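# Move the long cardboard box from desk to end shelving

## Task

Pick up the long cardboard box from the desk and set it down on a shelf in the final section of shelving at the far end of the aisle; either side of the aisle is acceptable. The box must rest directly on the shelf board, not on top of a carton, and no part of it may overhang the shelf's front edge. The box must not fall over or finish tilted, or the task fails.

## Robot and tools

ROBOT. A Hello Robot Stretch 3 with one arm. It has a two-wheel differential base, a lift sliding up a mast, and a telescoping arm that reaches out to the robot's RIGHT side. The base cannot move sideways, so to shift the gripper forward or back you drive the base. The base is 0.33 m long and 0.34 m wide with a rounded rear. It pivots about the point midway between the drive wheels, 0.05 m behind the front edge. A passive caster sits about 0.24 m behind the wheel axle. With the arm retracted and the wrist folded, a turn sweeps a circle of radius 0.28 m. An unfolded, level wrist reaches beyond that circle.

FRAMES. All positions are in metres. In the base frame the origin is on the floor between the drive wheels, x points forward, y left and z up. hand_pose is the fingertip pinch point, given in this frame. With all wrist joints at zero, its x axis points up, its y axis points back along the arm toward the mast, and its z axis points to the rear. The odometry frame is the base frame as it was when the scene began.

TOOL move. A call carries one action plus the optional cameras and blocking. The action is either "servos": "reboot" on its own, which re-enables servos that shut themselves off, or "base", "joints" or both, with optional "speeds", "pace" and "contact_limits". An empty call only returns the state and images.
- base: an object with exactly one key. translate_m is a straight drive in metres, -3 to 3, forward positive. rotate_rad is an on-the-spot turn in radians, -6.4 to 6.4, left positive. Both are offsets measured from where the last reported state put the base, or from its current position if the last result showed a move still running.
- joints: an object keyed by joint name. Each value is an absolute target, not an offset. The ranges are: lift_m 0 to 1.1 m; arm_m 0 to 0.52 m of extension; wrist_yaw_rad -1.345 to 4.42 (0 points the gripper along the arm, positive swings it toward the front); wrist_pitch_rad -1.57 to 0.451 (0 is level, negative tips the fingertips down); wrist_roll_rad -2.911 to 2.918 (0 puts the fingers side by side and level); gripper_m -0.089 to 0.179 (larger is wider); head_pan_rad -3.953 to 1.73 (0 is forward, positive is left, -1.57 looks along the arm); head_tilt_rad -1.53 to 0.419 (negative looks down).
- pace: "default" or "max". The default and max top speeds are: translate 0.12/0.30 m/s, rotate 0.76/1.90 rad/s, lift 0.11/0.15 m/s, arm 0.14/0.40 m/s. The base is capped at 0.10 m/s and 0.63 rad/s unless lift_m is below 0.30, arm_m is below 0.03 and wrist_yaw_rad is above 2.54.
- speeds: a top speed per key in the same units, no higher than the max speed. It overrides pace.
- contact_limits: place each limit beside its own motion's command. arm_m, translate_m and rotate_rad each take one motor-effort percentage from 1 to 100, and the motion halts when the effort reaches it. lift_m takes an object {"down": n, "up": n} with values 1 to 100, counted as force beyond free motion. A down limit under about 12 may trip with nothing in the way. The base has no contact stop unless you give it one.
- cameras: a list drawn from head_camera, nav_camera, wrist_camera and all. Leaving it out means all cameras; [] means none.
- blocking: true or absent waits until everything is at rest. false returns within about 0.5 s while the motion continues. A later move replaces only the targets it names.
No action can exceed 15 s, and a move times out after 14 s.

OTHER TOOLS. wait(seconds 0 to 10, cameras) lets the simulation run and returns the state; it returns early once running moves settle. stop(cameras) brakes every running motion. zoom_image(camera, region [x0,y0,x1,y1] in image pixels from the top-left corner, at most 504x504) enlarges part of a camera's latest image. read_manual returns only licence text. finished_scene(scene = the current scene number) ends the scene and cannot be undone. The box must stay correctly placed after the robot lets go.

RESULTS. The line move reports "done" or the worst status among the motions. base_status and joint_status report each motion's outcome: moving, done, off_target (stopped short and perhaps still pushing), contact_stop (that lift or arm goes slack until you command it again), time_out, torque_fault or stopped. An uncommanded stop, or a refused call, cancels the later calls in the same reply. joint_positions gives the readings. motor_effort gives percentages with the peak in brackets; positive means toward higher joint values, and on the wheels it means forward. on_its_own reports what the robot did without being told, such as holding, going slack or loaded, and its "held at" values are targets. lidar_m lists 12 distances in 30-degree sectors: the 1st is straight ahead, then counter-clockwise, so the 4th is left, the 7th behind and the 10th right. It sees only at 0.17 m height and "-" means nothing was seen. wrist_depth_mm and head_depth_mm are 7x7 grids of median depth in mm. base_odometry gives x, y and heading from wheel counts. When turned_by_wheels and turned_by_imu disagree by more than 0.15 rad, trust the IMU. base_tilt gives lean in degrees. pictures lists the image order.

CAMERAS. head_camera and nav_camera move with the head's pan and tilt. head_camera images come rotated, so turn them a quarter clockwise to view upright. nav_camera images need a quarter turn counter-clockwise. wrist_camera rides on the gripper.

GRIPPER. To grasp, command gripper_m below the object's width; smaller values squeeze harder. To release, command at least 0.05 above the width. The readings do not show whether anything is held, so check with the cameras.

CAUTIONS. Before folding the wrist (wrist_yaw_rad 3.0) or unfolding it, put lift_m between 0.32 and 0.95, wrist_pitch_rad at -0.4 and roll near 0. Once folded, the lift may go down to 0.25. With yaw below -0.4, keep pitch at -0.5 or lower. The wrist, the head and an unlimited base push without stopping, and a long push makes the servos fault. Pushing into something rigid with the gripper above about 0.45 m, or driving while the gripper is snagged, can tip the robot. If base_tilt shows a lean, back off. Avoid dropping the box, releasing it while it is moving, slamming, and hard collisions. Time spent thinking also advances the simulation.

Each tool is called as name(argument=value, ...) on one line, values as JSON.

## Session

move()

Scene clock: 0.00 s.
base_odometry: x=+0.000 y=+0.000 heading=+0.000
turned_by_wheels: +0.000
turned_by_imu: +0.000
base_tilt: forward=-0.9 right=-1.3
lidar_m: 1.29 1.34 1.83 2.04 2.58 2.42 2.34 1.58 1.38 1.11 1.85 1.35
head_depth_mm: 1265 1268 1262 1258 1255 1251 1253 / 1259 1261 1257 1251 1246 1253 1241 / 1247 1254 1253 1242 1248 1241 1236 / 1252 1247 1246 1236 1242 1233 1235 / 1241 1240 1239 1237 1231 1235 1227 / 1235 1235 1233 1228 1230 1225 1222 / 1233 1230 1228 1222 1221 1219 1216
base_status: not commanded
joint_positions: lift_m=+0.551 arm_m=+0.000 wrist_yaw_rad=+3.023 wrist_pitch_rad=-0.521 wrist_roll_rad=+0.000 gripper_m=+0.037 head_pan_rad=+0.000 head_tilt_rad=-0.004
joint_status: not commanded
measured_speeds: all 0
motor_effort: left_wheel=-0.4 right_wheel=+1.4 lift_m=+37.7 arm_m=-1.3 wrist_yaw_rad=-1.1 wrist_pitch_rad=+3.0 wrist_roll_rad=-0.3 gripper_m=-0.3 head_pan_rad=+0.7 head_tilt_rad=+4.3
hand_pose: x=+0.0037 y=+0.0638 z=+0.5411 quat_wxyz=(+0.223, +0.693, +0.142, +0.671) (m; base frame)
wrist_depth_mm: - 145 - - - - - / - 157 - - - - - / - 185 - - - - - / 972 916 259 985 - - - / 832 833 143 798 841 860 880 / 742 741 130 733 717 752 756 / 672 644 426 680 654 675 673
pictures: head_camera (sideways), nav_camera (sideways), wrist_camera
camera_calibration:
head_camera: T_world_to_cam=[[0.00693419, 0.0292481, -0.999548, 1.3261], [0.0438859, 0.9986, 0.0295248, -0.0357552], [0.999012, -0.0440708, 0.0056409, -0.0569506], [0, 0, 0, 1]] pos_world=[0.049268, -0.00559072, 1.32688]
nav_camera: T_world_to_cam=[[-0.0143336, 0.0489388, 0.998699, -1.25811], [0.0462546, -0.9977, 0.0495537, -0.0112749], [0.998827, 0.0469047, 0.012037, -0.0719993], [0, 0, 0, 1]] pos_world=[0.054403, 0.0536987, 1.2579]
wrist_camera: T_world_to_cam=[[0.994449, -0.102342, 0.0244281, -0.015997], [-0.0520485, -0.680263, -0.731117, 0.460931], [0.0914414, 0.725788, -0.681814, 0.486222], [0, 0, 0, 1]] pos_world=[-0.00456193, -0.0409769, 0.668898]

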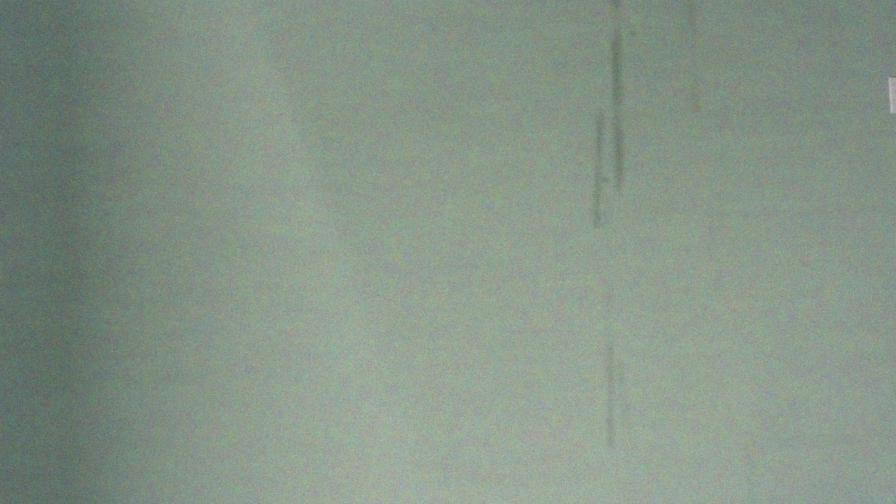

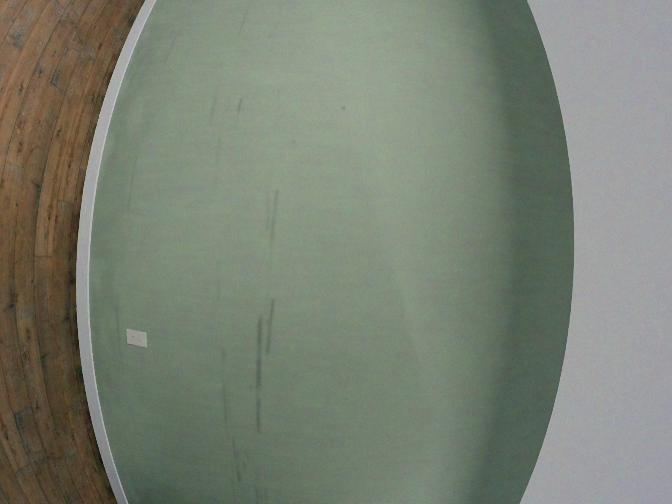

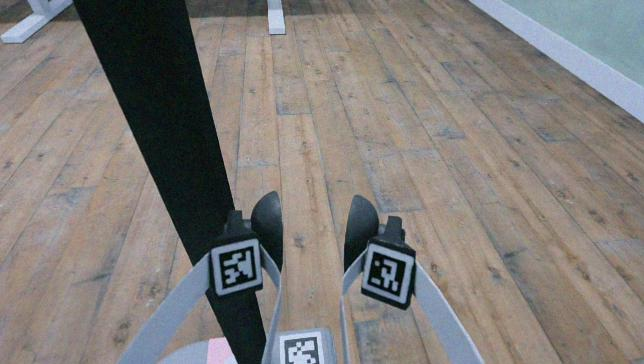

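move(joints={"head_pan_rad":1.6,"head_tilt_rad":-0.3}, cameras=["head_camera","nav_camera"])

move(joints={"head_pan_rad":-1.57,"head_tilt_rad":-0.3}, cameras=["head_camera","nav_camera"])

move(joints={"head_pan_rad":-3.1,"head_tilt_rad":-0.3}, cameras=["head_camera","nav_camera"])

Scene clock: 4.63 s.
move: done
base_odometry: x=+0.000 y=+0.000 heading=+0.000
turned_by_wheels: +0.000
turned_by_imu: +0.001
base_tilt: forward=-0.8 right=-1.2
lidar_m: 1.29 1.34 1.83 2.04 2.59 2.41 2.34 1.58 1.39 1.11 1.85 1.35
head_depth_mm: 2134 2244 2367 2498 2578 1921 1504 / 2136 2261 2369 2501 2595 1937 1507 / 2161 2246 2392 2514 2602 1936 1515 / 2158 2250 2357 2370 2585 1944 1514 / 2133 2255 2386 2398 2579 1950 1517 / 2156 2267 2366 2424 2612 1970 1519 / 2139 2247 2376 2429 2636 1969 1523
base_status: not commanded
joint_positions: lift_m=+0.551 arm_m=+0.000 wrist_yaw_rad=+3.023 wrist_pitch_rad=-0.521 wrist_roll_rad=+0.000 gripper_m=+0.037 head_pan_rad=+1.620 head_tilt_rad=-0.295
joint_status: all done
measured_speeds: all 0
motor_effort: left_wheel=+0.3(0.9) right_wheel=+1.7(1.8) lift_m=+43.3(44.2) arm_m=-5.5(5.6) wrist_yaw_rad=-0.2(1.1) wrist_pitch_rad=+3.0(3.1) wrist_roll_rad=+0.1(0.6) gripper_m=+0.3(1.1) head_pan_rad=+2.3(4.3) head_tilt_rad=-2.3(6.2)
hand_pose: x=+0.0037 y=+0.0638 z=+0.5411 quat_wxyz=(+0.223, +0.693, +0.142, +0.671) (m; base frame)
wrist_depth_mm: - 145 - - - - - / - 158 - - - - - / - 186 - - - - - / 971 925 260 - - - - / 851 837 142 808 834 853 877 / 726 736 129 738 720 761 761 / 672 640 426 680 658 674 670
pictures: head_camera (sideways), nav_camera (sideways)
camera_calibration:
head_camera: T_world_to_cam=[[-0.0155328, -0.281028, -0.959574, 1.2738], [-0.999875, 0.00158821, 0.01572, -0.011436], [-0.00289377, 0.959698, -0.281018, 0.322406], [0, 0, 0, 1]] pos_world=[0.00928417, 0.0485808, 1.31309]
nav_camera: T_world_to_cam=[[-0.0621882, 0.269897, 0.960879, -1.20823], [0.993643, 0.107262, 0.0341804, 0.00304199], [-0.0938405, 0.956896, -0.274852, 0.308115], [0, 0, 0, 1]] pos_world=[-0.0492469, 0.0309383, 1.24555]

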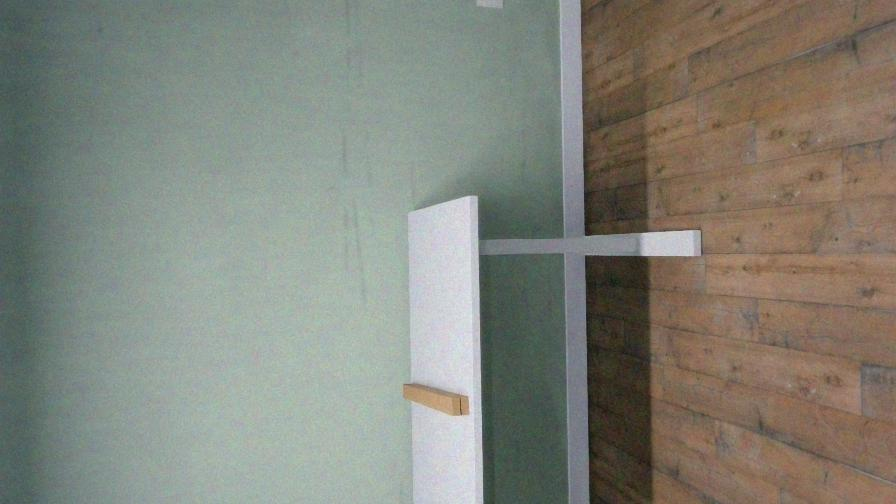

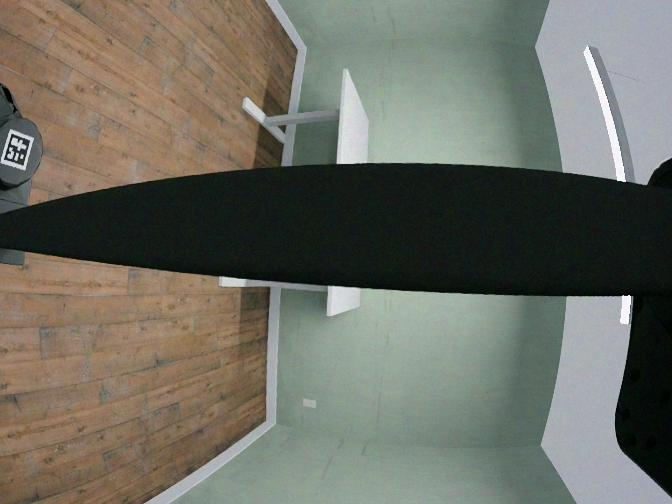

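Scene clock: 6.43 s.
move: done
base_odometry: x=+0.000 y=+0.000 heading=+0.000
turned_by_wheels: +0.000
turned_by_imu: +0.000
base_tilt: forward=-0.8 right=-1.2
lidar_m: 1.30 1.34 1.83 2.04 2.58 2.41 2.34 1.59 1.39 1.11 1.85 1.34
head_depth_mm: 2376 1974 2004 2072 2154 1915 1499 / 2610 2654 2840 2976 2591 1935 1510 / 955 1011 1074 1137 1210 1285 1375 / 943 990 1052 1106 1172 1251 1338 / 934 986 1037 1095 1162 1246 1321 / 930 975 1033 1085 1156 1240 1389 / 935 2602 2727 2897 2726 1969 1520
base_status: not commanded
joint_positions: lift_m=+0.551 arm_m=+0.000 wrist_yaw_rad=+3.023 wrist_pitch_rad=-0.521 wrist_roll_rad=+0.000 gripper_m=+0.037 head_pan_rad=-1.598 head_tilt_rad=-0.298
joint_status: all done
measured_speeds: all 0
motor_effort: left_wheel=-0.7(0.9) right_wheel=+1.7(2.0) lift_m=+43.6(44.1) arm_m=-7.6(7.6) wrist_yaw_rad=+0.0(1.2) wrist_pitch_rad=+2.8(3.1) wrist_roll_rad=+0.5(0.7) gripper_m=+0.3(1.0) head_pan_rad=-2.1(4.5) head_tilt_rad=-1.9(4.2)
hand_pose: x=+0.0037 y=+0.0638 z=+0.5411 quat_wxyz=(+0.223, +0.693, +0.142, +0.671) (m; base frame)
wrist_depth_mm: - 145 - - - - - / - 157 - - - - - / - 186 - - - - - / 984 918 260 - - - - / 849 839 143 801 833 874 867 / 736 735 130 726 717 760 756 / 662 639 424 676 656 672 672
pictures: head_camera (sideways), nav_camera (sideways)
camera_calibration:
head_camera: T_world_to_cam=[[0.0370188, 0.282214, -0.958637, 1.27223], [0.996821, -0.0781501, 0.0154866, -0.0233566], [-0.070547, -0.956163, -0.28421, 0.32692], [0, 0, 0, 1]] pos_world=[-0.000750893, -0.0482786, 1.31288]
nav_camera: T_world_to_cam=[[0.0412127, -0.276979, 0.959992, -1.2077], [-0.998942, -0.0310638, 0.0339222, 0.0155221], [0.0204253, -0.960374, -0.277967, 0.311482], [0, 0, 0, 1]] pos_world=[0.0589162, -0.0348878, 1.24544]

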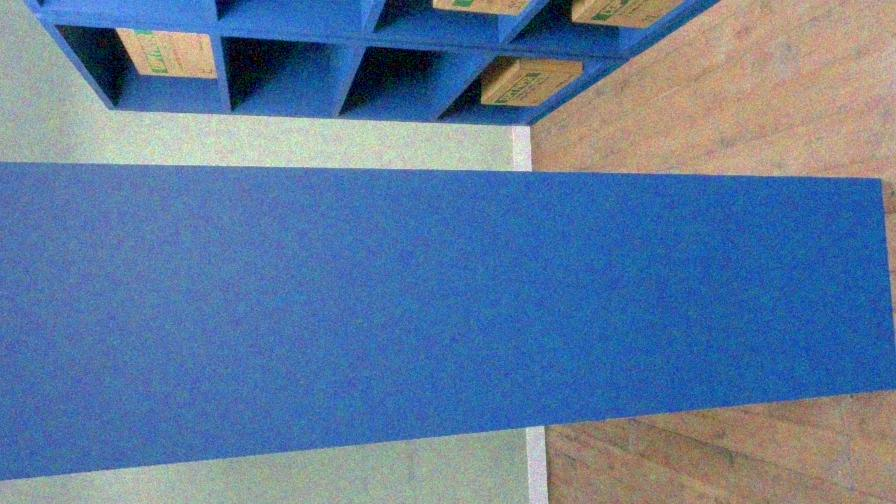

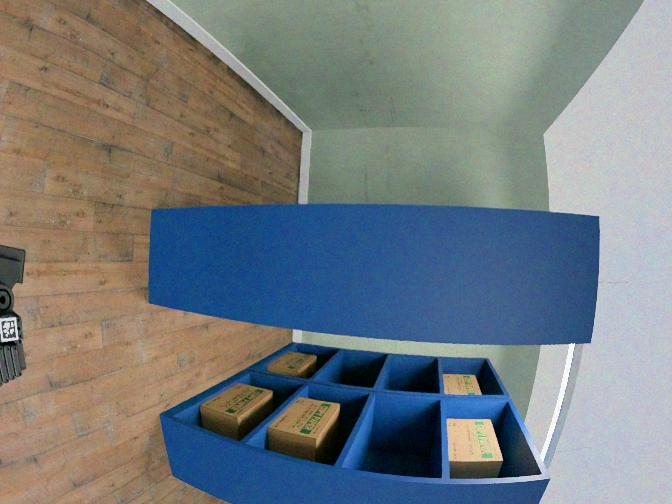

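Scene clock: 7.70 s.
move: done
base_odometry: x=+0.000 y=+0.000 heading=+0.000
turned_by_wheels: +0.000
turned_by_imu: +0.000
base_tilt: forward=-0.9 right=-1.2
lidar_m: 1.29 1.34 1.83 2.04 2.59 2.42 2.34 1.59 1.39 1.11 1.85 1.34
head_depth_mm: 2044 2141 2244 2390 2506 1924 1500 / 2024 2125 2242 2367 2468 1922 1509 / 2031 2115 2237 2376 2459 1940 1508 / 2015 2128 2231 2351 2467 1945 1503 / 2022 2110 2215 2360 2464 1947 1511 / 1999 2107 2206 2345 2457 1955 1511 / 1998 2115 2211 2314 2441 1967 1520
base_status: not commanded
joint_positions: lift_m=+0.551 arm_m=+0.000 wrist_yaw_rad=+3.023 wrist_pitch_rad=-0.521 wrist_roll_rad=+0.000 gripper_m=+0.037 head_pan_rad=-3.137 head_tilt_rad=-0.299
joint_status: all done
measured_speeds: all 0
motor_effort: left_wheel=-0.1(1.0) right_wheel=+1.7(1.8) lift_m=+43.5(43.9) arm_m=-8.6(8.9) wrist_yaw_rad=-0.7(1.3) wrist_pitch_rad=+2.9(3.1) wrist_roll_rad=-0.2(0.7) gripper_m=+0.2(1.1) head_pan_rad=-1.0(5.4) head_tilt_rad=-2.1(3.2)
hand_pose: x=+0.0037 y=+0.0638 z=+0.5411 quat_wxyz=(+0.223, +0.693, +0.142, +0.671) (m; base frame)
wrist_depth_mm: - 145 - - - - - / - 157 - - - - - / - 185 - - - - - / 963 923 260 1000 - - - / 833 843 143 795 835 853 862 / 730 738 130 734 711 772 764 / 665 642 423 675 654 676 682
pictures: head_camera (sideways), nav_camera (sideways)
camera_calibration:
head_camera: T_world_to_cam=[[0.284058, -0.0279818, -0.958399, 1.27045], [-0.0460956, -0.998817, 0.0154996, -0.0170284], [-0.957698, 0.0397751, -0.285012, 0.333382], [0, 0, 0, 1]] pos_world=[-0.0423882, 0.00528093, 1.31288]
nav_camera: T_world_to_cam=[[-0.276396, -0.0501312, 0.959736, -1.20536], [-0.0631147, 0.99743, 0.0339236, 0.00982285], [-0.958969, -0.0511971, -0.278849, 0.318603], [0, 0, 0, 1]] pos_world=[-0.0270062, -0.0539122, 1.24534]

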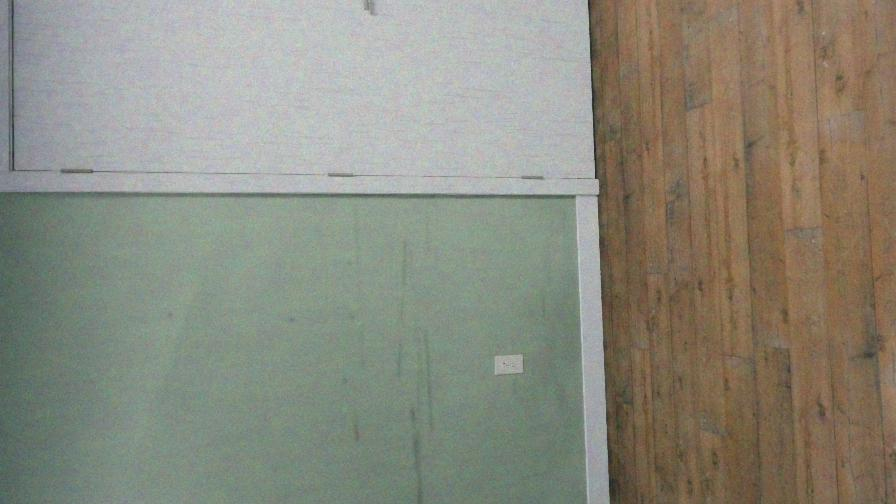

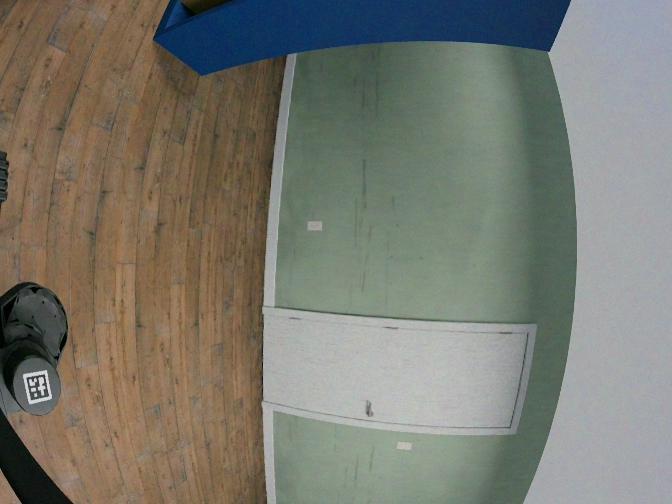

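move(base={"rotate_rad":1.92}, pace="max", cameras=[])

move(base={"translate_m":1.3}, joints={"lift_m":0.9}, pace="max", cameras=[])

move(base={"rotate_rad":1.22}, joints={"head_pan_rad":-1.57,"head_tilt_rad":-0.7}, pace="max")

Scene clock: 19.13 s.
move: done
base_odometry: x=+0.000 y=+0.000 heading=+1.920
turned_by_wheels: +1.920
turned_by_imu: +1.911
base_tilt: forward=-0.8 right=-1.2
lidar_m: 2.37 2.58 2.34 2.35 1.62 1.11 1.12 1.44 1.29 1.30 1.58 2.04
head_depth_mm: 905 951 998 1054 1114 1180 1246 / 934 985 1036 1091 1152 1226 1310 / 2607 2750 2888 3033 2421 1788 1419 / 2703 2838 2963 3164 2705 1950 1512 / 2668 2790 2849 2974 2725 1939 1513 / 2194 2249 2326 2358 2427 1950 1521 / 1850 1912 1943 2000 2039 1933 1521
base_status: done
joint_positions: lift_m=+0.551 arm_m=+0.000 wrist_yaw_rad=+3.023 wrist_pitch_rad=-0.521 wrist_roll_rad=+0.000 gripper_m=+0.037 head_pan_rad=-3.101 head_tilt_rad=-0.300
joint_status: not commanded
measured_speeds: all 0
motor_effort: left_wheel=-6.3(12.3) right_wheel=+8.7(13.7) lift_m=+42.0(44.0) arm_m=-20.6(21.2) wrist_yaw_rad=-1.0(1.4) wrist_pitch_rad=+3.0(3.1) wrist_roll_rad=-0.3(0.8) gripper_m=+0.0(1.1) head_pan_rad=+3.6(4.0) head_tilt_rad=-1.7(2.8)
hand_pose: x=+0.0037 y=+0.0638 z=+0.5411 quat_wxyz=(+0.223, +0.693, +0.142, +0.671) (m; base frame)
wrist_depth_mm: - 145 - - - - - / - 157 - - - - - / - 186 - - - - - / 982 926 260 997 998 - - / 835 834 142 807 839 875 875 / 731 743 130 727 723 756 763 / 671 645 426 673 658 674 675
pictures: none
No camera images: "cameras" was empty.

Scene clock: 33.10 s.
move: done
base_odometry: x=-0.444 y=+1.222 heading=+1.919
turned_by_wheels: +0.000
turned_by_imu: +0.006
base_tilt: forward=-0.8 right=-1.2
lidar_m: 1.28 1.13 1.88 1.91 2.33 2.36 2.34 1.92 1.73 1.73 0.92 0.98
head_depth_mm: 3397 3538 3726 - 2668 1933 - / 2042 2068 2202 2319 2424 2013 - / 2977 2151 2288 2414 2472 1942 - / 3800 - - - 2710 1940 1564 / 3384 3638 3709 3827 2762 1941 1514 / 2868 2963 3012 3129 2730 1959 1524 / 2455 2510 2563 2627 2590 1941 1526
base_status: done
joint_positions: lift_m=+0.900 arm_m=+0.000 wrist_yaw_rad=+3.023 wrist_pitch_rad=-0.522 wrist_roll_rad=+0.000 gripper_m=+0.037 head_pan_rad=-3.100 head_tilt_rad=-0.300
joint_status: all done
measured_speeds: all 0
motor_effort: left_wheel=-2.6(6.8) right_wheel=+9.2(15.4) lift_m=+14.6(50.9) arm_m=-11.9(20.8) wrist_yaw_rad=-0.8(1.5) wrist_pitch_rad=+3.1(3.3) wrist_roll_rad=+0.3(0.8) gripper_m=+0.1(1.3) head_pan_rad=+3.0(4.2) head_tilt_rad=-0.8(3.0)
hand_pose: x=+0.0037 y=+0.0637 z=+0.8901 quat_wxyz=(+0.223, +0.692, +0.142, +0.671) (m; base frame)
wrist_depth_mm: - 146 - - - - - / - 158 - - - - - / - 185 - - - - - / - - 259 - - - - / - - 142 149 - - - / - - 130 - - - - / - 972 430 - - - -
pictures: none
No camera images: "cameras" was empty.

Scene clock: 36.00 s.
move: done
base_odometry: x=-0.444 y=+1.222 heading=+3.139
turned_by_wheels: +1.220
turned_by_imu: +1.213
base_tilt: forward=-0.9 right=-1.2
lidar_m: 1.88 1.96 2.43 2.34 2.42 1.80 1.73 1.79 0.92 1.28 1.12 1.15
head_depth_mm: 1078 1212 1084 820 700 - 1118 / 1077 1208 1083 820 702 - 1117 / 1069 1202 1079 821 721 - - / 1063 1191 1082 793 701 - - / 1061 1191 1024 798 721 - 1117 / 1057 1183 1080 823 720 1389 1139 / 1052 1177 1080 819 720 1361 1165
base_status: done
joint_positions: lift_m=+0.900 arm_m=+0.000 wrist_yaw_rad=+3.023 wrist_pitch_rad=-0.522 wrist_roll_rad=+0.000 gripper_m=+0.037 head_pan_rad=-1.556 head_tilt_rad=-0.701
joint_status: all done
measured_speeds: all 0
motor_effort: left_wheel=-6.3(12.7) right_wheel=+9.3(13.8) lift_m=+15.0(15.6) arm_m=-13.4(13.7) wrist_yaw_rad=-0.8(1.4) wrist_pitch_rad=+3.0(3.2) wrist_roll_rad=-0.2(0.6) gripper_m=+0.2(1.1) head_pan_rad=-3.6(4.6) head_tilt_rad=-3.5(5.1)
hand_pose: x=+0.0037 y=+0.0637 z=+0.8901 quat_wxyz=(+0.223, +0.692, +0.142, +0.671) (m; base frame)
wrist_depth_mm: - 145 - - - - - / - 157 - - - - - / - 185 - - - - - / - - 260 - - - - / - - 143 149 - - - / - - 130 - - - - / - 979 432 - - - -
pictures: head_camera (sideways), nav_camera (sideways), wrist_camera
camera_calibration:
head_camera: T_world_to_cam=[[0.0199626, 0.636766, -0.770799, 1.02732], [0.999259, -0.0380731, -0.00557328, 0.0040872], [-0.0328956, -0.770117, -0.637054, 0.785787], [0, 0, 0, 1]] pos_world=[0.00125676, -0.0488605, 1.29247]
nav_camera: T_world_to_cam=[[0.0580889, -0.629446, 0.77487, -0.96634], [-0.99662, -0.0817207, 0.00832888, 0.0487953], [0.0580803, -0.772735, -0.632066, 0.771994], [0, 0, 0, 1]] pos_world=[0.0599264, -0.00772515, 1.23633]
wrist_camera: T_world_to_cam=[[0.994453, -0.102316, 0.024368, -0.0244624], [-0.0521392, -0.680777, -0.730633, 0.715649], [0.0913443, 0.72531, -0.682335, 0.724756], [0, 0, 0, 1]] pos_world=[-0.00456228, -0.0409788, 1.018]

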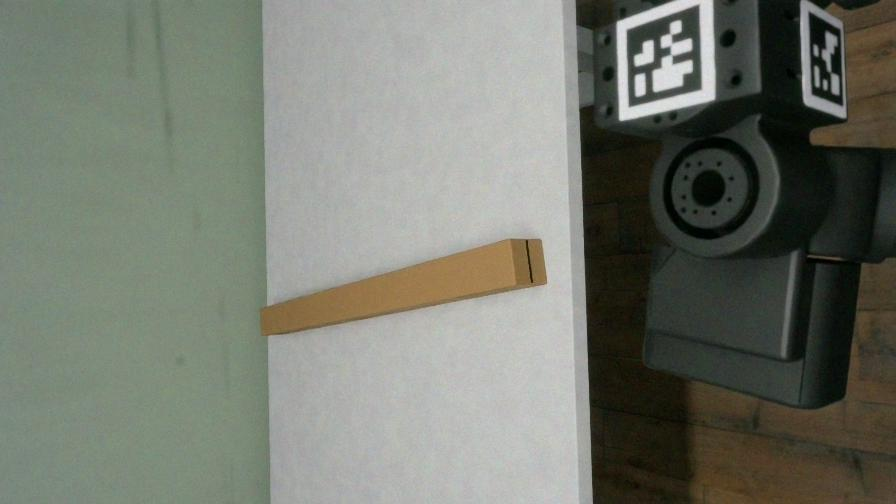

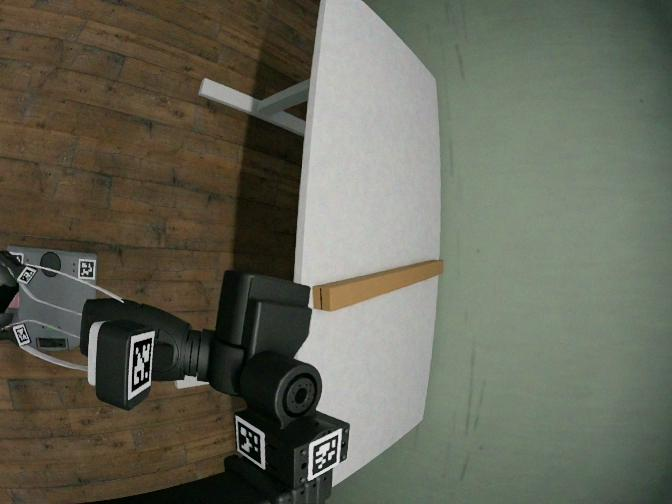

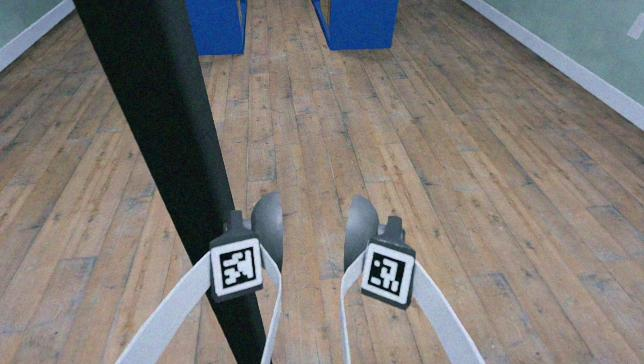

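move(joints={"lift_m":1.07,"wrist_pitch_rad":-0.4}, pace="max", cameras=[])

move(joints={"wrist_yaw_rad":0.14,"gripper_m":0.15}, cameras=[])

move(joints={"wrist_pitch_rad":-0.8,"arm_m":0.2})

Scene clock: 45.93 s.
move: done
base_odometry: x=-0.444 y=+1.222 heading=+3.139
turned_by_wheels: +0.000
turned_by_imu: +0.001
base_tilt: forward=-0.8 right=-1.2
lidar_m: 1.88 1.96 2.42 2.33 2.41 1.80 1.73 1.79 0.92 1.28 1.13 1.15
head_depth_mm: 1050 - - 823 1279 1355 1189 / 1047 - - - - - - / 1040 - - - - - - / 1039 - - - - - - / 1062 1169 - - 1494 1385 - / 1051 1160 - - 1494 1354 1162 / 1052 1172 - - 1491 1347 1164
base_status: not commanded
joint_positions: lift_m=+1.070 arm_m=+0.000 wrist_yaw_rad=+3.023 wrist_pitch_rad=-0.419 wrist_roll_rad=+0.000 gripper_m=+0.037 head_pan_rad=-1.569 head_tilt_rad=-0.701
joint_status: all done
measured_speeds: all 0
motor_effort: left_wheel=-7.0(7.0) right_wheel=+9.0(9.4) lift_m=+41.3(49.4) arm_m=-19.5(19.6) wrist_yaw_rad=-0.6(1.2) wrist_pitch_rad=+3.9(8.9) wrist_roll_rad=+0.0(0.5) gripper_m=+0.1(1.1) head_pan_rad=-3.0(4.1) head_tilt_rad=-1.5(3.9)
hand_pose: x=+0.0053 y=+0.0777 z=+1.0824 quat_wxyz=(+0.188, +0.699, +0.106, +0.682) (m; base frame)
wrist_depth_mm: - 140 - - - - - / - 152 - - - - - / - 168 - - - - - / - 191 - - - - - / - - 143 150 - - - / - - 130 - - - - / - - 315 - - - -
pictures: none
No camera images: "cameras" was empty.

Scene clock: 48.40 s.
move: done
base_odometry: x=-0.444 y=+1.222 heading=+3.139
turned_by_wheels: +0.000
turned_by_imu: +0.000
base_tilt: forward=-0.8 right=-1.2
lidar_m: 1.89 1.97 2.42 2.34 2.41 1.80 1.73 1.78 0.92 1.27 1.13 1.15
head_depth_mm: 1048 - - - - 1325 1166 / 1046 - - - - 1297 1170 / 1037 - - - - 1295 1165 / 1034 - - - - 1351 1166 / 1066 1158 989 828 720 1365 1166 / 1055 1177 1082 767 721 1354 1166 / 1052 1171 1080 794 721 1353 1165
base_status: not commanded
joint_positions: lift_m=+1.070 arm_m=+0.000 wrist_yaw_rad=+0.142 wrist_pitch_rad=-0.419 wrist_roll_rad=+0.000 gripper_m=+0.150 head_pan_rad=-1.570 head_tilt_rad=-0.701
joint_status: all done
measured_speeds: all 0
motor_effort: left_wheel=-6.3(7.0) right_wheel=+9.0(9.4) lift_m=+25.7(41.2) arm_m=-20.9(21.3) wrist_yaw_rad=-2.3(4.5) wrist_pitch_rad=+3.7(3.9) wrist_roll_rad=-0.4(0.8) gripper_m=+0.8(84.4) head_pan_rad=-3.1(4.1) head_tilt_rad=-1.5(2.9)
hand_pose: x=+0.0103 y=-0.3670 z=+1.0824 quat_wxyz=(+0.701, +0.196, -0.679, -0.098) (m; base frame)
wrist_depth_mm: - - - - - - - / - - - - - - - / - - - 785 - - - / - - - 635 - - - / - 141 - 525 - 143 - / - 124 - 467 - 120 - / - - - - - - -
pictures: none
No camera images: "cameras" was empty.

Scene clock: 51.10 s.
move: done
base_odometry: x=-0.444 y=+1.222 heading=+3.139
turned_by_wheels: +0.000
turned_by_imu: +0.000
base_tilt: forward=-0.9 right=-1.2
lidar_m: 1.88 1.96 2.42 2.33 2.41 1.80 1.73 1.78 0.92 1.28 1.12 1.15
head_depth_mm: 1123 1246 1082 823 1275 1354 1166 / - - 1080 819 721 1358 1162 / - - 953 820 721 1351 1165 / - - 324 793 700 1357 1164 / 1059 1168 936 792 722 1351 1170 / 1050 1180 1080 821 720 1348 1161 / 1050 1172 1077 819 720 1357 1166
base_status: not commanded
joint_positions: lift_m=+1.070 arm_m=+0.200 wrist_yaw_rad=+0.142 wrist_pitch_rad=-0.809 wrist_roll_rad=+0.000 gripper_m=+0.150 head_pan_rad=-1.570 head_tilt_rad=-0.701
joint_status: all done
measured_speeds: all 0
motor_effort: left_wheel=-7.1(7.1) right_wheel=+9.0(9.5) lift_m=+15.0(25.4) arm_m=+21.5(23.8) wrist_yaw_rad=-1.8(2.9) wrist_pitch_rad=+2.1(5.8) wrist_roll_rad=-0.5(0.6) gripper_m=-0.3(1.8) head_pan_rad=-3.8(4.1) head_tilt_rad=-1.5(2.2)
hand_pose: x=+0.0010 y=-0.5028 z=+1.0067 quat_wxyz=(+0.668, +0.324, -0.628, -0.232) (m; base frame)
wrist_depth_mm: - - - 537 - - - / - - - 479 - - - / - - - 437 - - - / - - - 396 - - - / - 140 - 364 - 143 - / - 124 - 344 - 120 - / - - - - - - -
pictures: head_camera (sideways), nav_camera (sideways), wrist_camera
camera_calibration:
head_camera: T_world_to_cam=[[0.0288182, 0.63639, -0.770829, 1.02729], [0.998635, -0.0519445, -0.00555007, 0.00402996], [-0.0435723, -0.769616, -0.637018, 0.785829], [0, 0, 0, 1]] pos_world=[0.000611458, -0.0487581, 1.29247]
nav_camera: T_world_to_cam=[[0.0493095, -0.630184, 0.774879, -0.966261], [-0.997658, -0.0678971, 0.00826754, 0.048867], [0.0474019, -0.773471, -0.632056, 0.772087], [0, 0, 0, 1]] pos_world=[0.0598, -0.00841704, 1.23633]
wrist_camera: T_world_to_cam=[[-0.98639, -0.163342, 0.0188244, -0.105803], [-0.150191, 0.848494, -0.507446, 0.959348], [0.0669146, -0.503367, -0.861478, 0.778036], [0, 0, 0, 1]] pos_world=[-0.0123396, -0.439646, 1.15907]

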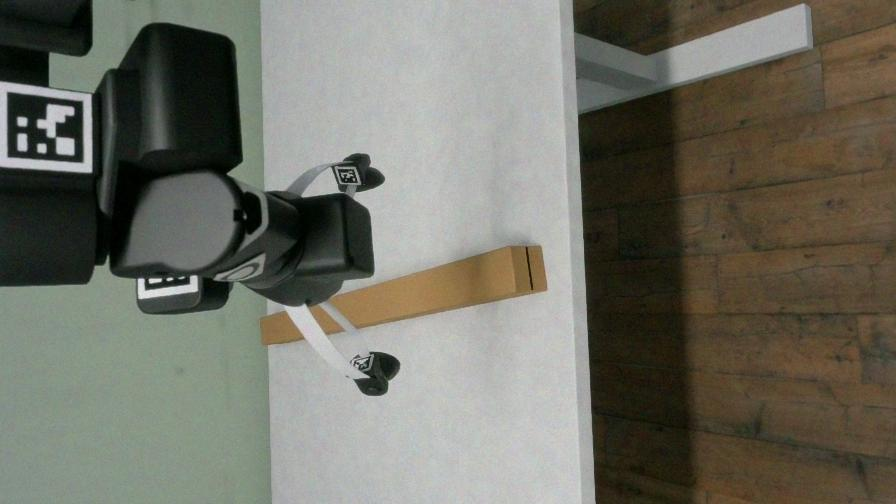

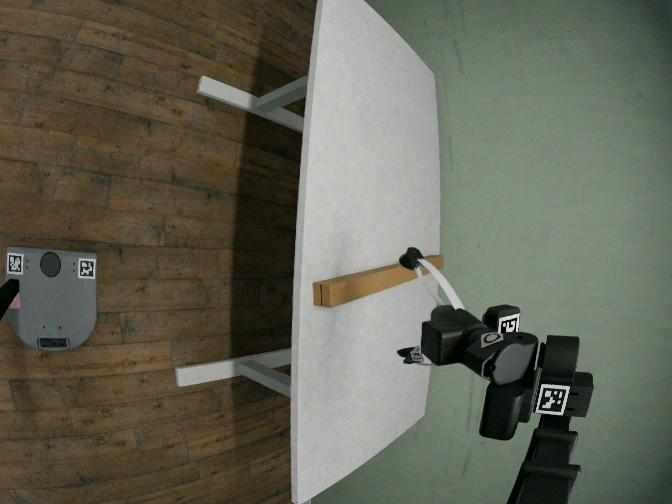

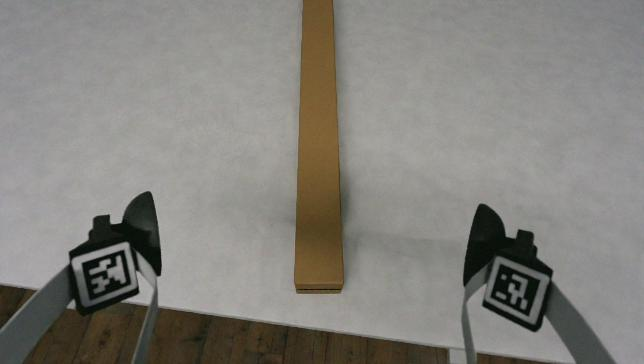

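move(joints={"arm_m":0.49}, base={"translate_m":0.042}, cameras=[])

move(joints={"lift_m":0.93})

Scene clock: 55.50 s.
move: done
base_odometry: x=-0.486 y=+1.222 heading=+3.139
turned_by_wheels: +0.000
turned_by_imu: +0.001
base_tilt: forward=-0.9 right=-1.2
lidar_m: 1.84 1.91 2.41 2.34 2.41 1.84 1.77 1.83 0.94 1.28 1.10 1.79
head_depth_mm: 1120 1214 1079 820 1266 1325 1167 / 1097 1217 1082 819 722 1353 1166 / 479 1185 1082 819 724 1352 1164 / 489 1161 1082 768 699 1356 1162 / 1044 1169 1033 821 719 1356 1168 / 1049 1183 1077 816 720 1351 1167 / 1046 1172 1076 818 700 1355 1165
base_status: done
joint_positions: lift_m=+1.070 arm_m=+0.490 wrist_yaw_rad=+0.142 wrist_pitch_rad=-0.809 wrist_roll_rad=+0.000 gripper_m=+0.150 head_pan_rad=-1.570 head_tilt_rad=-0.701
joint_status: all done
measured_speeds: all 0
motor_effort: left_wheel=-1.1(5.8) right_wheel=+8.3(13.8) lift_m=+19.7(20.3) arm_m=+21.9(24.2) wrist_yaw_rad=-2.0(2.7) wrist_pitch_rad=+2.0(2.1) wrist_roll_rad=+0.0(0.8) gripper_m=-0.1(1.4) head_pan_rad=-2.7(3.8) head_tilt_rad=+0.3(1.5)
hand_pose: x=+0.0009 y=-0.7927 z=+1.0066 quat_wxyz=(+0.668, +0.324, -0.628, -0.232) (m; base frame)
wrist_depth_mm: - - - - - - - / - - - 468 - - - / - - - 432 - - - / - - - 394 - - - / - 141 - 361 - 142 - / - 124 - 334 - 120 - / - - - 312 - - -
pictures: none
No camera images: "cameras" was empty.

Scene clock: 57.60 s.
move: done
base_odometry: x=-0.486 y=+1.222 heading=+3.139
turned_by_wheels: +0.000
turned_by_imu: +0.000
base_tilt: forward=-0.9 right=-1.2
lidar_m: 1.84 1.92 2.43 2.34 2.41 1.84 1.77 1.83 0.94 1.27 1.10 1.79
head_depth_mm: 1083 1215 330 - 1307 1317 1169 / 1077 1148 337 793 721 1354 1170 / 1074 557 1033 818 722 1350 1161 / 1068 559 716 769 698 1353 1166 / 1057 1185 1032 820 720 1351 1163 / 1052 1185 1081 820 719 1351 1167 / 1044 1177 1085 819 700 1350 1162
base_status: not commanded
joint_positions: lift_m=+0.930 arm_m=+0.490 wrist_yaw_rad=+0.142 wrist_pitch_rad=-0.810 wrist_roll_rad=+0.000 gripper_m=+0.150 head_pan_rad=-1.570 head_tilt_rad=-0.701
joint_status: all done
measured_speeds: all 0
motor_effort: left_wheel=-1.3(2.4) right_wheel=+8.4(8.9) lift_m=+15.0(21.6) arm_m=+20.3(22.3) wrist_yaw_rad=-2.1(2.8) wrist_pitch_rad=+2.0(2.1) wrist_roll_rad=-0.3(0.8) gripper_m=+0.4(1.5) head_pan_rad=-3.4(3.8) head_tilt_rad=+0.6(2.0)
hand_pose: x=+0.0009 y=-0.7927 z=+0.8666 quat_wxyz=(+0.668, +0.324, -0.628, -0.232) (m; base frame)
wrist_depth_mm: - - - 311 - - - / - - - 279 - - - / - - - 252 - - - / - - - 230 - - - / - 140 - 212 - 142 - / - 124 - 195 - 120 - / - - - 182 - - -
pictures: head_camera (sideways), nav_camera (sideways), wrist_camera
camera_calibration:
head_camera: T_world_to_cam=[[0.0288182, 0.63639, -0.770829, 1.02729], [0.998635, -0.0519445, -0.00555007, 0.00402996], [-0.0435723, -0.769616, -0.637018, 0.785829], [0, 0, 0, 1]] pos_world=[0.000611458, -0.0487581, 1.29247]
nav_camera: T_world_to_cam=[[0.0493095, -0.630184, 0.774879, -0.966261], [-0.997658, -0.0678971, 0.00826754, 0.048867], [0.0474019, -0.773471, -0.632056, 0.772087], [0, 0, 0, 1]] pos_world=[0.0598, -0.00841704, 1.23633]
wrist_camera: T_world_to_cam=[[-0.986397, -0.163302, 0.018814, -0.150497], [-0.150191, 0.848798, -0.506937, 1.13407], [0.0668146, -0.502867, -0.861778, 0.512124], [0, 0, 0, 1]] pos_world=[-0.0123397, -0.729644, 1.01907]

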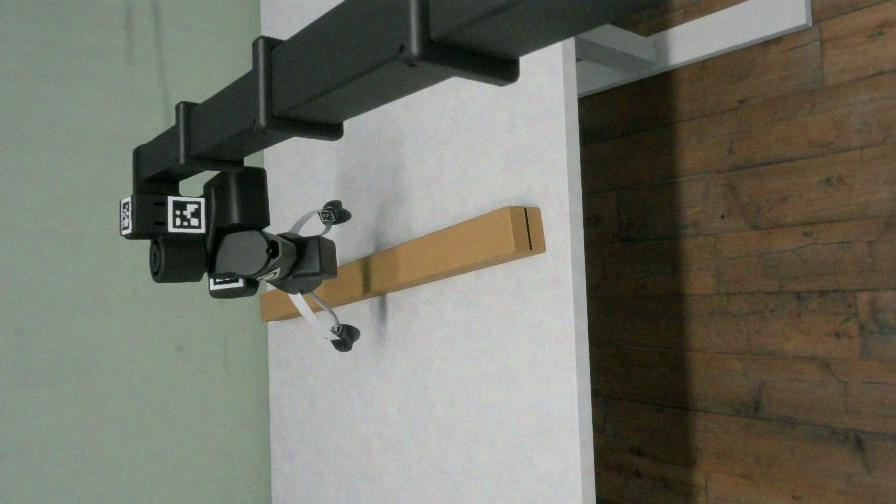

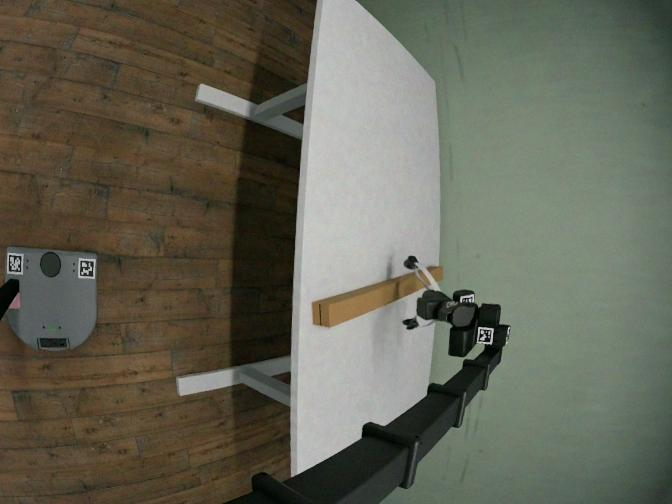

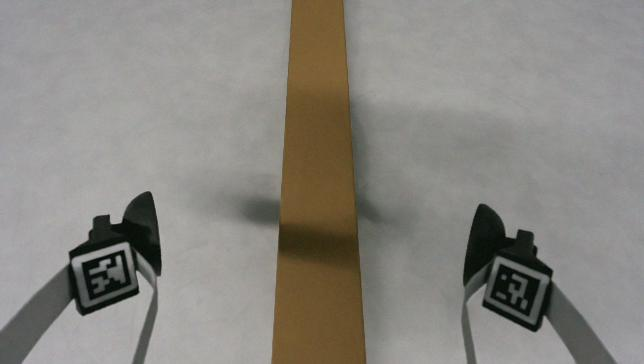

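move(joints={"lift_m":0.862}, contact_limits={"lift_m":{"down":15}}, cameras=["wrist_camera"])

move(joints={"gripper_m":0.01}, cameras=["wrist_camera"])

move(joints={"lift_m":0.98})

Scene clock: 60.37 s.
move: done
base_odometry: x=-0.486 y=+1.222 heading=+3.139
turned_by_wheels: +0.000
turned_by_imu: +0.000
base_tilt: forward=-0.9 right=-1.2
lidar_m: 1.84 1.92 2.42 2.34 2.41 1.84 1.77 1.83 0.94 1.27 1.10 1.79
head_depth_mm: 1085 1215 1084 743 - - 1167 / 1077 1205 490 359 687 1361 1162 / 1073 1146 600 821 718 1353 1163 / 1066 1153 620 768 699 1353 1164 / 1059 1186 1037 820 720 1354 1163 / 1056 1181 1076 819 721 1351 1166 / 1047 1169 1080 822 700 1348 1167
base_status: not commanded
joint_positions: lift_m=+0.862 arm_m=+0.490 wrist_yaw_rad=+0.142 wrist_pitch_rad=-0.810 wrist_roll_rad=+0.000 gripper_m=+0.150 head_pan_rad=-1.570 head_tilt_rad=-0.701
joint_status: all done
measured_speeds: all 0
motor_effort: left_wheel=-1.3(2.2) right_wheel=+8.6(8.8) lift_m=+13.5(19.5) arm_m=+18.4(19.8) wrist_yaw_rad=-2.3(2.9) wrist_pitch_rad=+2.0(2.1) wrist_roll_rad=+0.1(0.6) gripper_m=+0.4(1.3) head_pan_rad=-3.2(3.6) head_tilt_rad=+2.1(2.4)
contact_limits: lift_m down 15 (down: maximum 72; up: maximum 65)
hand_pose: x=+0.0009 y=-0.7927 z=+0.7986 quat_wxyz=(+0.668, +0.324, -0.628, -0.232) (m; base frame)
wrist_depth_mm: - - - 204 - - - / - - - 183 - - - / - - - 166 - - - / 203 204 204 151 204 204 206 / 192 142 191 139 194 145 195 / - 131 175 128 179 119 181 / 163 164 163 120 166 165 168
pictures: wrist_camera
camera_calibration:
wrist_camera: T_world_to_cam=[[-0.986397, -0.163302, 0.018814, -0.149216], [-0.150191, 0.848798, -0.506937, 1.09955], [0.0668146, -0.502867, -0.861778, 0.453437], [0, 0, 0, 1]] pos_world=[-0.0123397, -0.729644, 0.950972]

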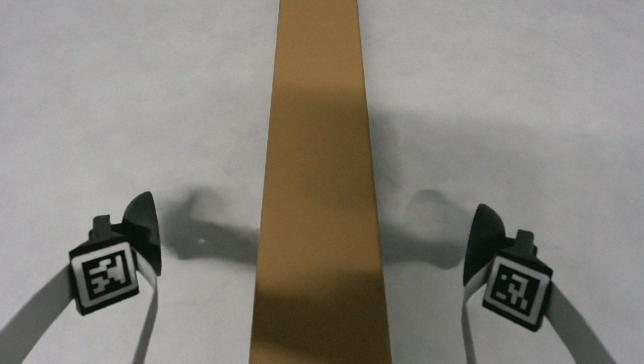

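Scene clock: 62.30 s.
move: done
base_odometry: x=-0.486 y=+1.222 heading=+3.139
turned_by_wheels: +0.000
turned_by_imu: +0.000
base_tilt: forward=-0.9 right=-1.2
lidar_m: 1.84 1.92 2.42 2.34 2.40 1.84 1.77 1.83 0.95 1.28 1.10 1.78
head_depth_mm: 1085 1221 1087 743 - - 1164 / 1076 1216 489 359 686 1352 1166 / 1070 1141 601 821 722 1356 1164 / 1068 1157 619 771 700 1353 1172 / 1054 1195 1035 819 723 1352 1164 / 1057 1184 1081 823 721 1350 1164 / 1047 1176 1080 823 719 1355 1163
base_status: not commanded
joint_positions: lift_m=+0.862 arm_m=+0.490 wrist_yaw_rad=+0.141 wrist_pitch_rad=-0.806 wrist_roll_rad=+0.000 gripper_m=+0.011 head_pan_rad=-1.570 head_tilt_rad=-0.701
joint_status: all done
measured_speeds: all 0
motor_effort: left_wheel=-1.4(2.1) right_wheel=+8.7(8.9) lift_m=+13.8(14.6) arm_m=+17.1(18.9) wrist_yaw_rad=-1.4(2.6) wrist_pitch_rad=+1.3(2.1) wrist_roll_rad=+0.3(0.5) gripper_m=-20.3(91.1) head_pan_rad=-2.8(3.3) head_tilt_rad=+3.0(3.7)
contact_limits: lift_m down 15 (down: maximum 72; up: maximum 65)
hand_pose: x=+0.0009 y=-0.7934 z=+0.7991 quat_wxyz=(+0.669, +0.323, -0.629, -0.231) (m; base frame)
wrist_depth_mm: - - - 207 - - - / - - - 185 - - - / - - - 167 - - - / 204 202 203 153 - - - / 191 195 144 140 189 196 197 / 177 178 130 130 127 181 182 / 167 162 166 121 167 166 171
pictures: wrist_camera
camera_calibration:
wrist_camera: T_world_to_cam=[[-0.986498, -0.162677, 0.0189325, -0.148995], [-0.149481, 0.847124, -0.509938, 1.10147], [0.0669173, -0.505883, -0.860003, 0.449839], [0, 0, 0, 1]] pos_world=[-0.0124375, -0.72975, 0.951363]

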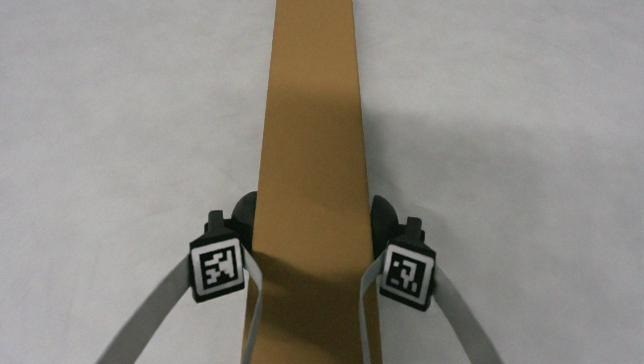

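Scene clock: 64.20 s.
move: done
base_odometry: x=-0.486 y=+1.222 heading=+3.139
turned_by_wheels: +0.000
turned_by_imu: +0.000
base_tilt: forward=-0.8 right=-1.2
lidar_m: 1.84 1.91 2.42 2.34 2.41 1.84 1.77 1.83 0.94 1.28 1.10 1.79
head_depth_mm: 1080 311 - 795 1233 1323 1166 / 1043 321 1037 821 723 1348 1167 / 1022 538 1081 822 722 1358 1163 / 1021 544 717 642 721 1351 1161 / 1059 1148 1031 821 722 1353 1167 / 1054 1179 1078 822 722 1354 1163 / 1045 1171 1078 824 700 1353 1168
base_status: not commanded
joint_positions: lift_m=+0.980 arm_m=+0.490 wrist_yaw_rad=+0.141 wrist_pitch_rad=-0.815 wrist_roll_rad=+0.000 gripper_m=+0.011 head_pan_rad=-1.570 head_tilt_rad=-0.701
joint_status: all done
measured_speeds: all 0
motor_effort: left_wheel=-1.7(2.3) right_wheel=+8.3(8.8) lift_m=+43.1(49.9) arm_m=+15.8(17.2) wrist_yaw_rad=-1.6(2.5) wrist_pitch_rad=+2.9(3.3) wrist_roll_rad=-0.1(0.4) gripper_m=-18.3(20.1) head_pan_rad=-2.9(3.4) head_tilt_rad=+2.5(3.8)
hand_pose: x=+0.0007 y=-0.7916 z=+0.9157 quat_wxyz=(+0.668, +0.325, -0.627, -0.234) (m; base frame)
wrist_depth_mm: - - - 206 - - - / - - - 185 - - - / - - - 169 - - - / - - - 155 - - - / - - 144 143 147 - - / - - 129 132 126 - - / - - - 124 - - -
pictures: head_camera (sideways), nav_camera (sideways), wrist_camera
camera_calibration:
head_camera: T_world_to_cam=[[0.028804, 0.636114, -0.771057, 1.02765], [0.998635, -0.0519386, -0.00554329, 0.00402204], [-0.0435738, -0.769845, -0.636742, 0.785526], [0, 0, 0, 1]] pos_world=[0.000611508, -0.0487574, 1.29257]
nav_camera: T_world_to_cam=[[0.049294, -0.629858, 0.775145, -0.966588], [-0.997659, -0.0678826, 0.00828521, 0.0488452], [0.0474004, -0.773738, -0.631729, 0.77168], [0, 0, 0, 1]] pos_world=[0.0598, -0.00841837, 1.23633]
wrist_camera: T_world_to_cam=[[-0.986449, -0.16298, 0.0188375, -0.151266], [-0.150285, 0.851556, -0.502261, 1.15586], [0.0658175, -0.498287, -0.864511, 0.561121], [0, 0, 0, 1]] pos_world=[-0.0124407, -0.729331, 1.06849]

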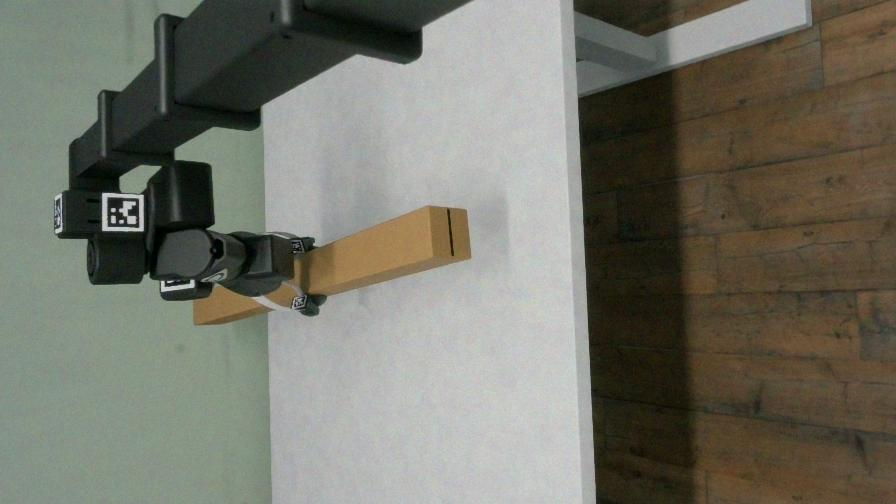

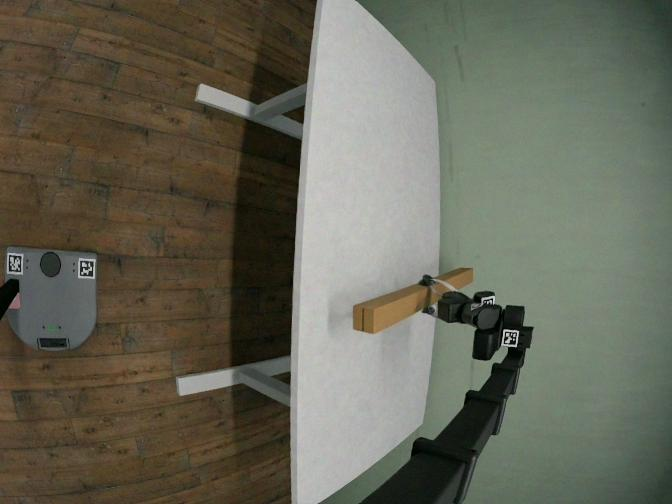

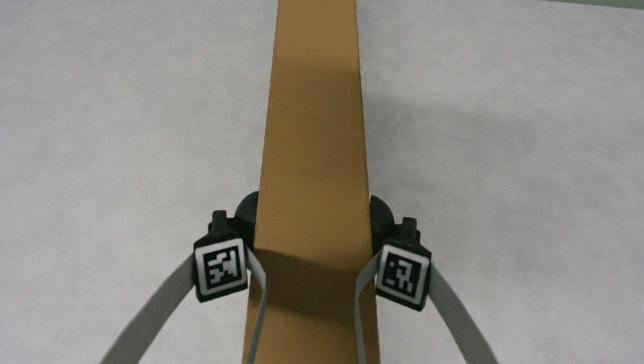

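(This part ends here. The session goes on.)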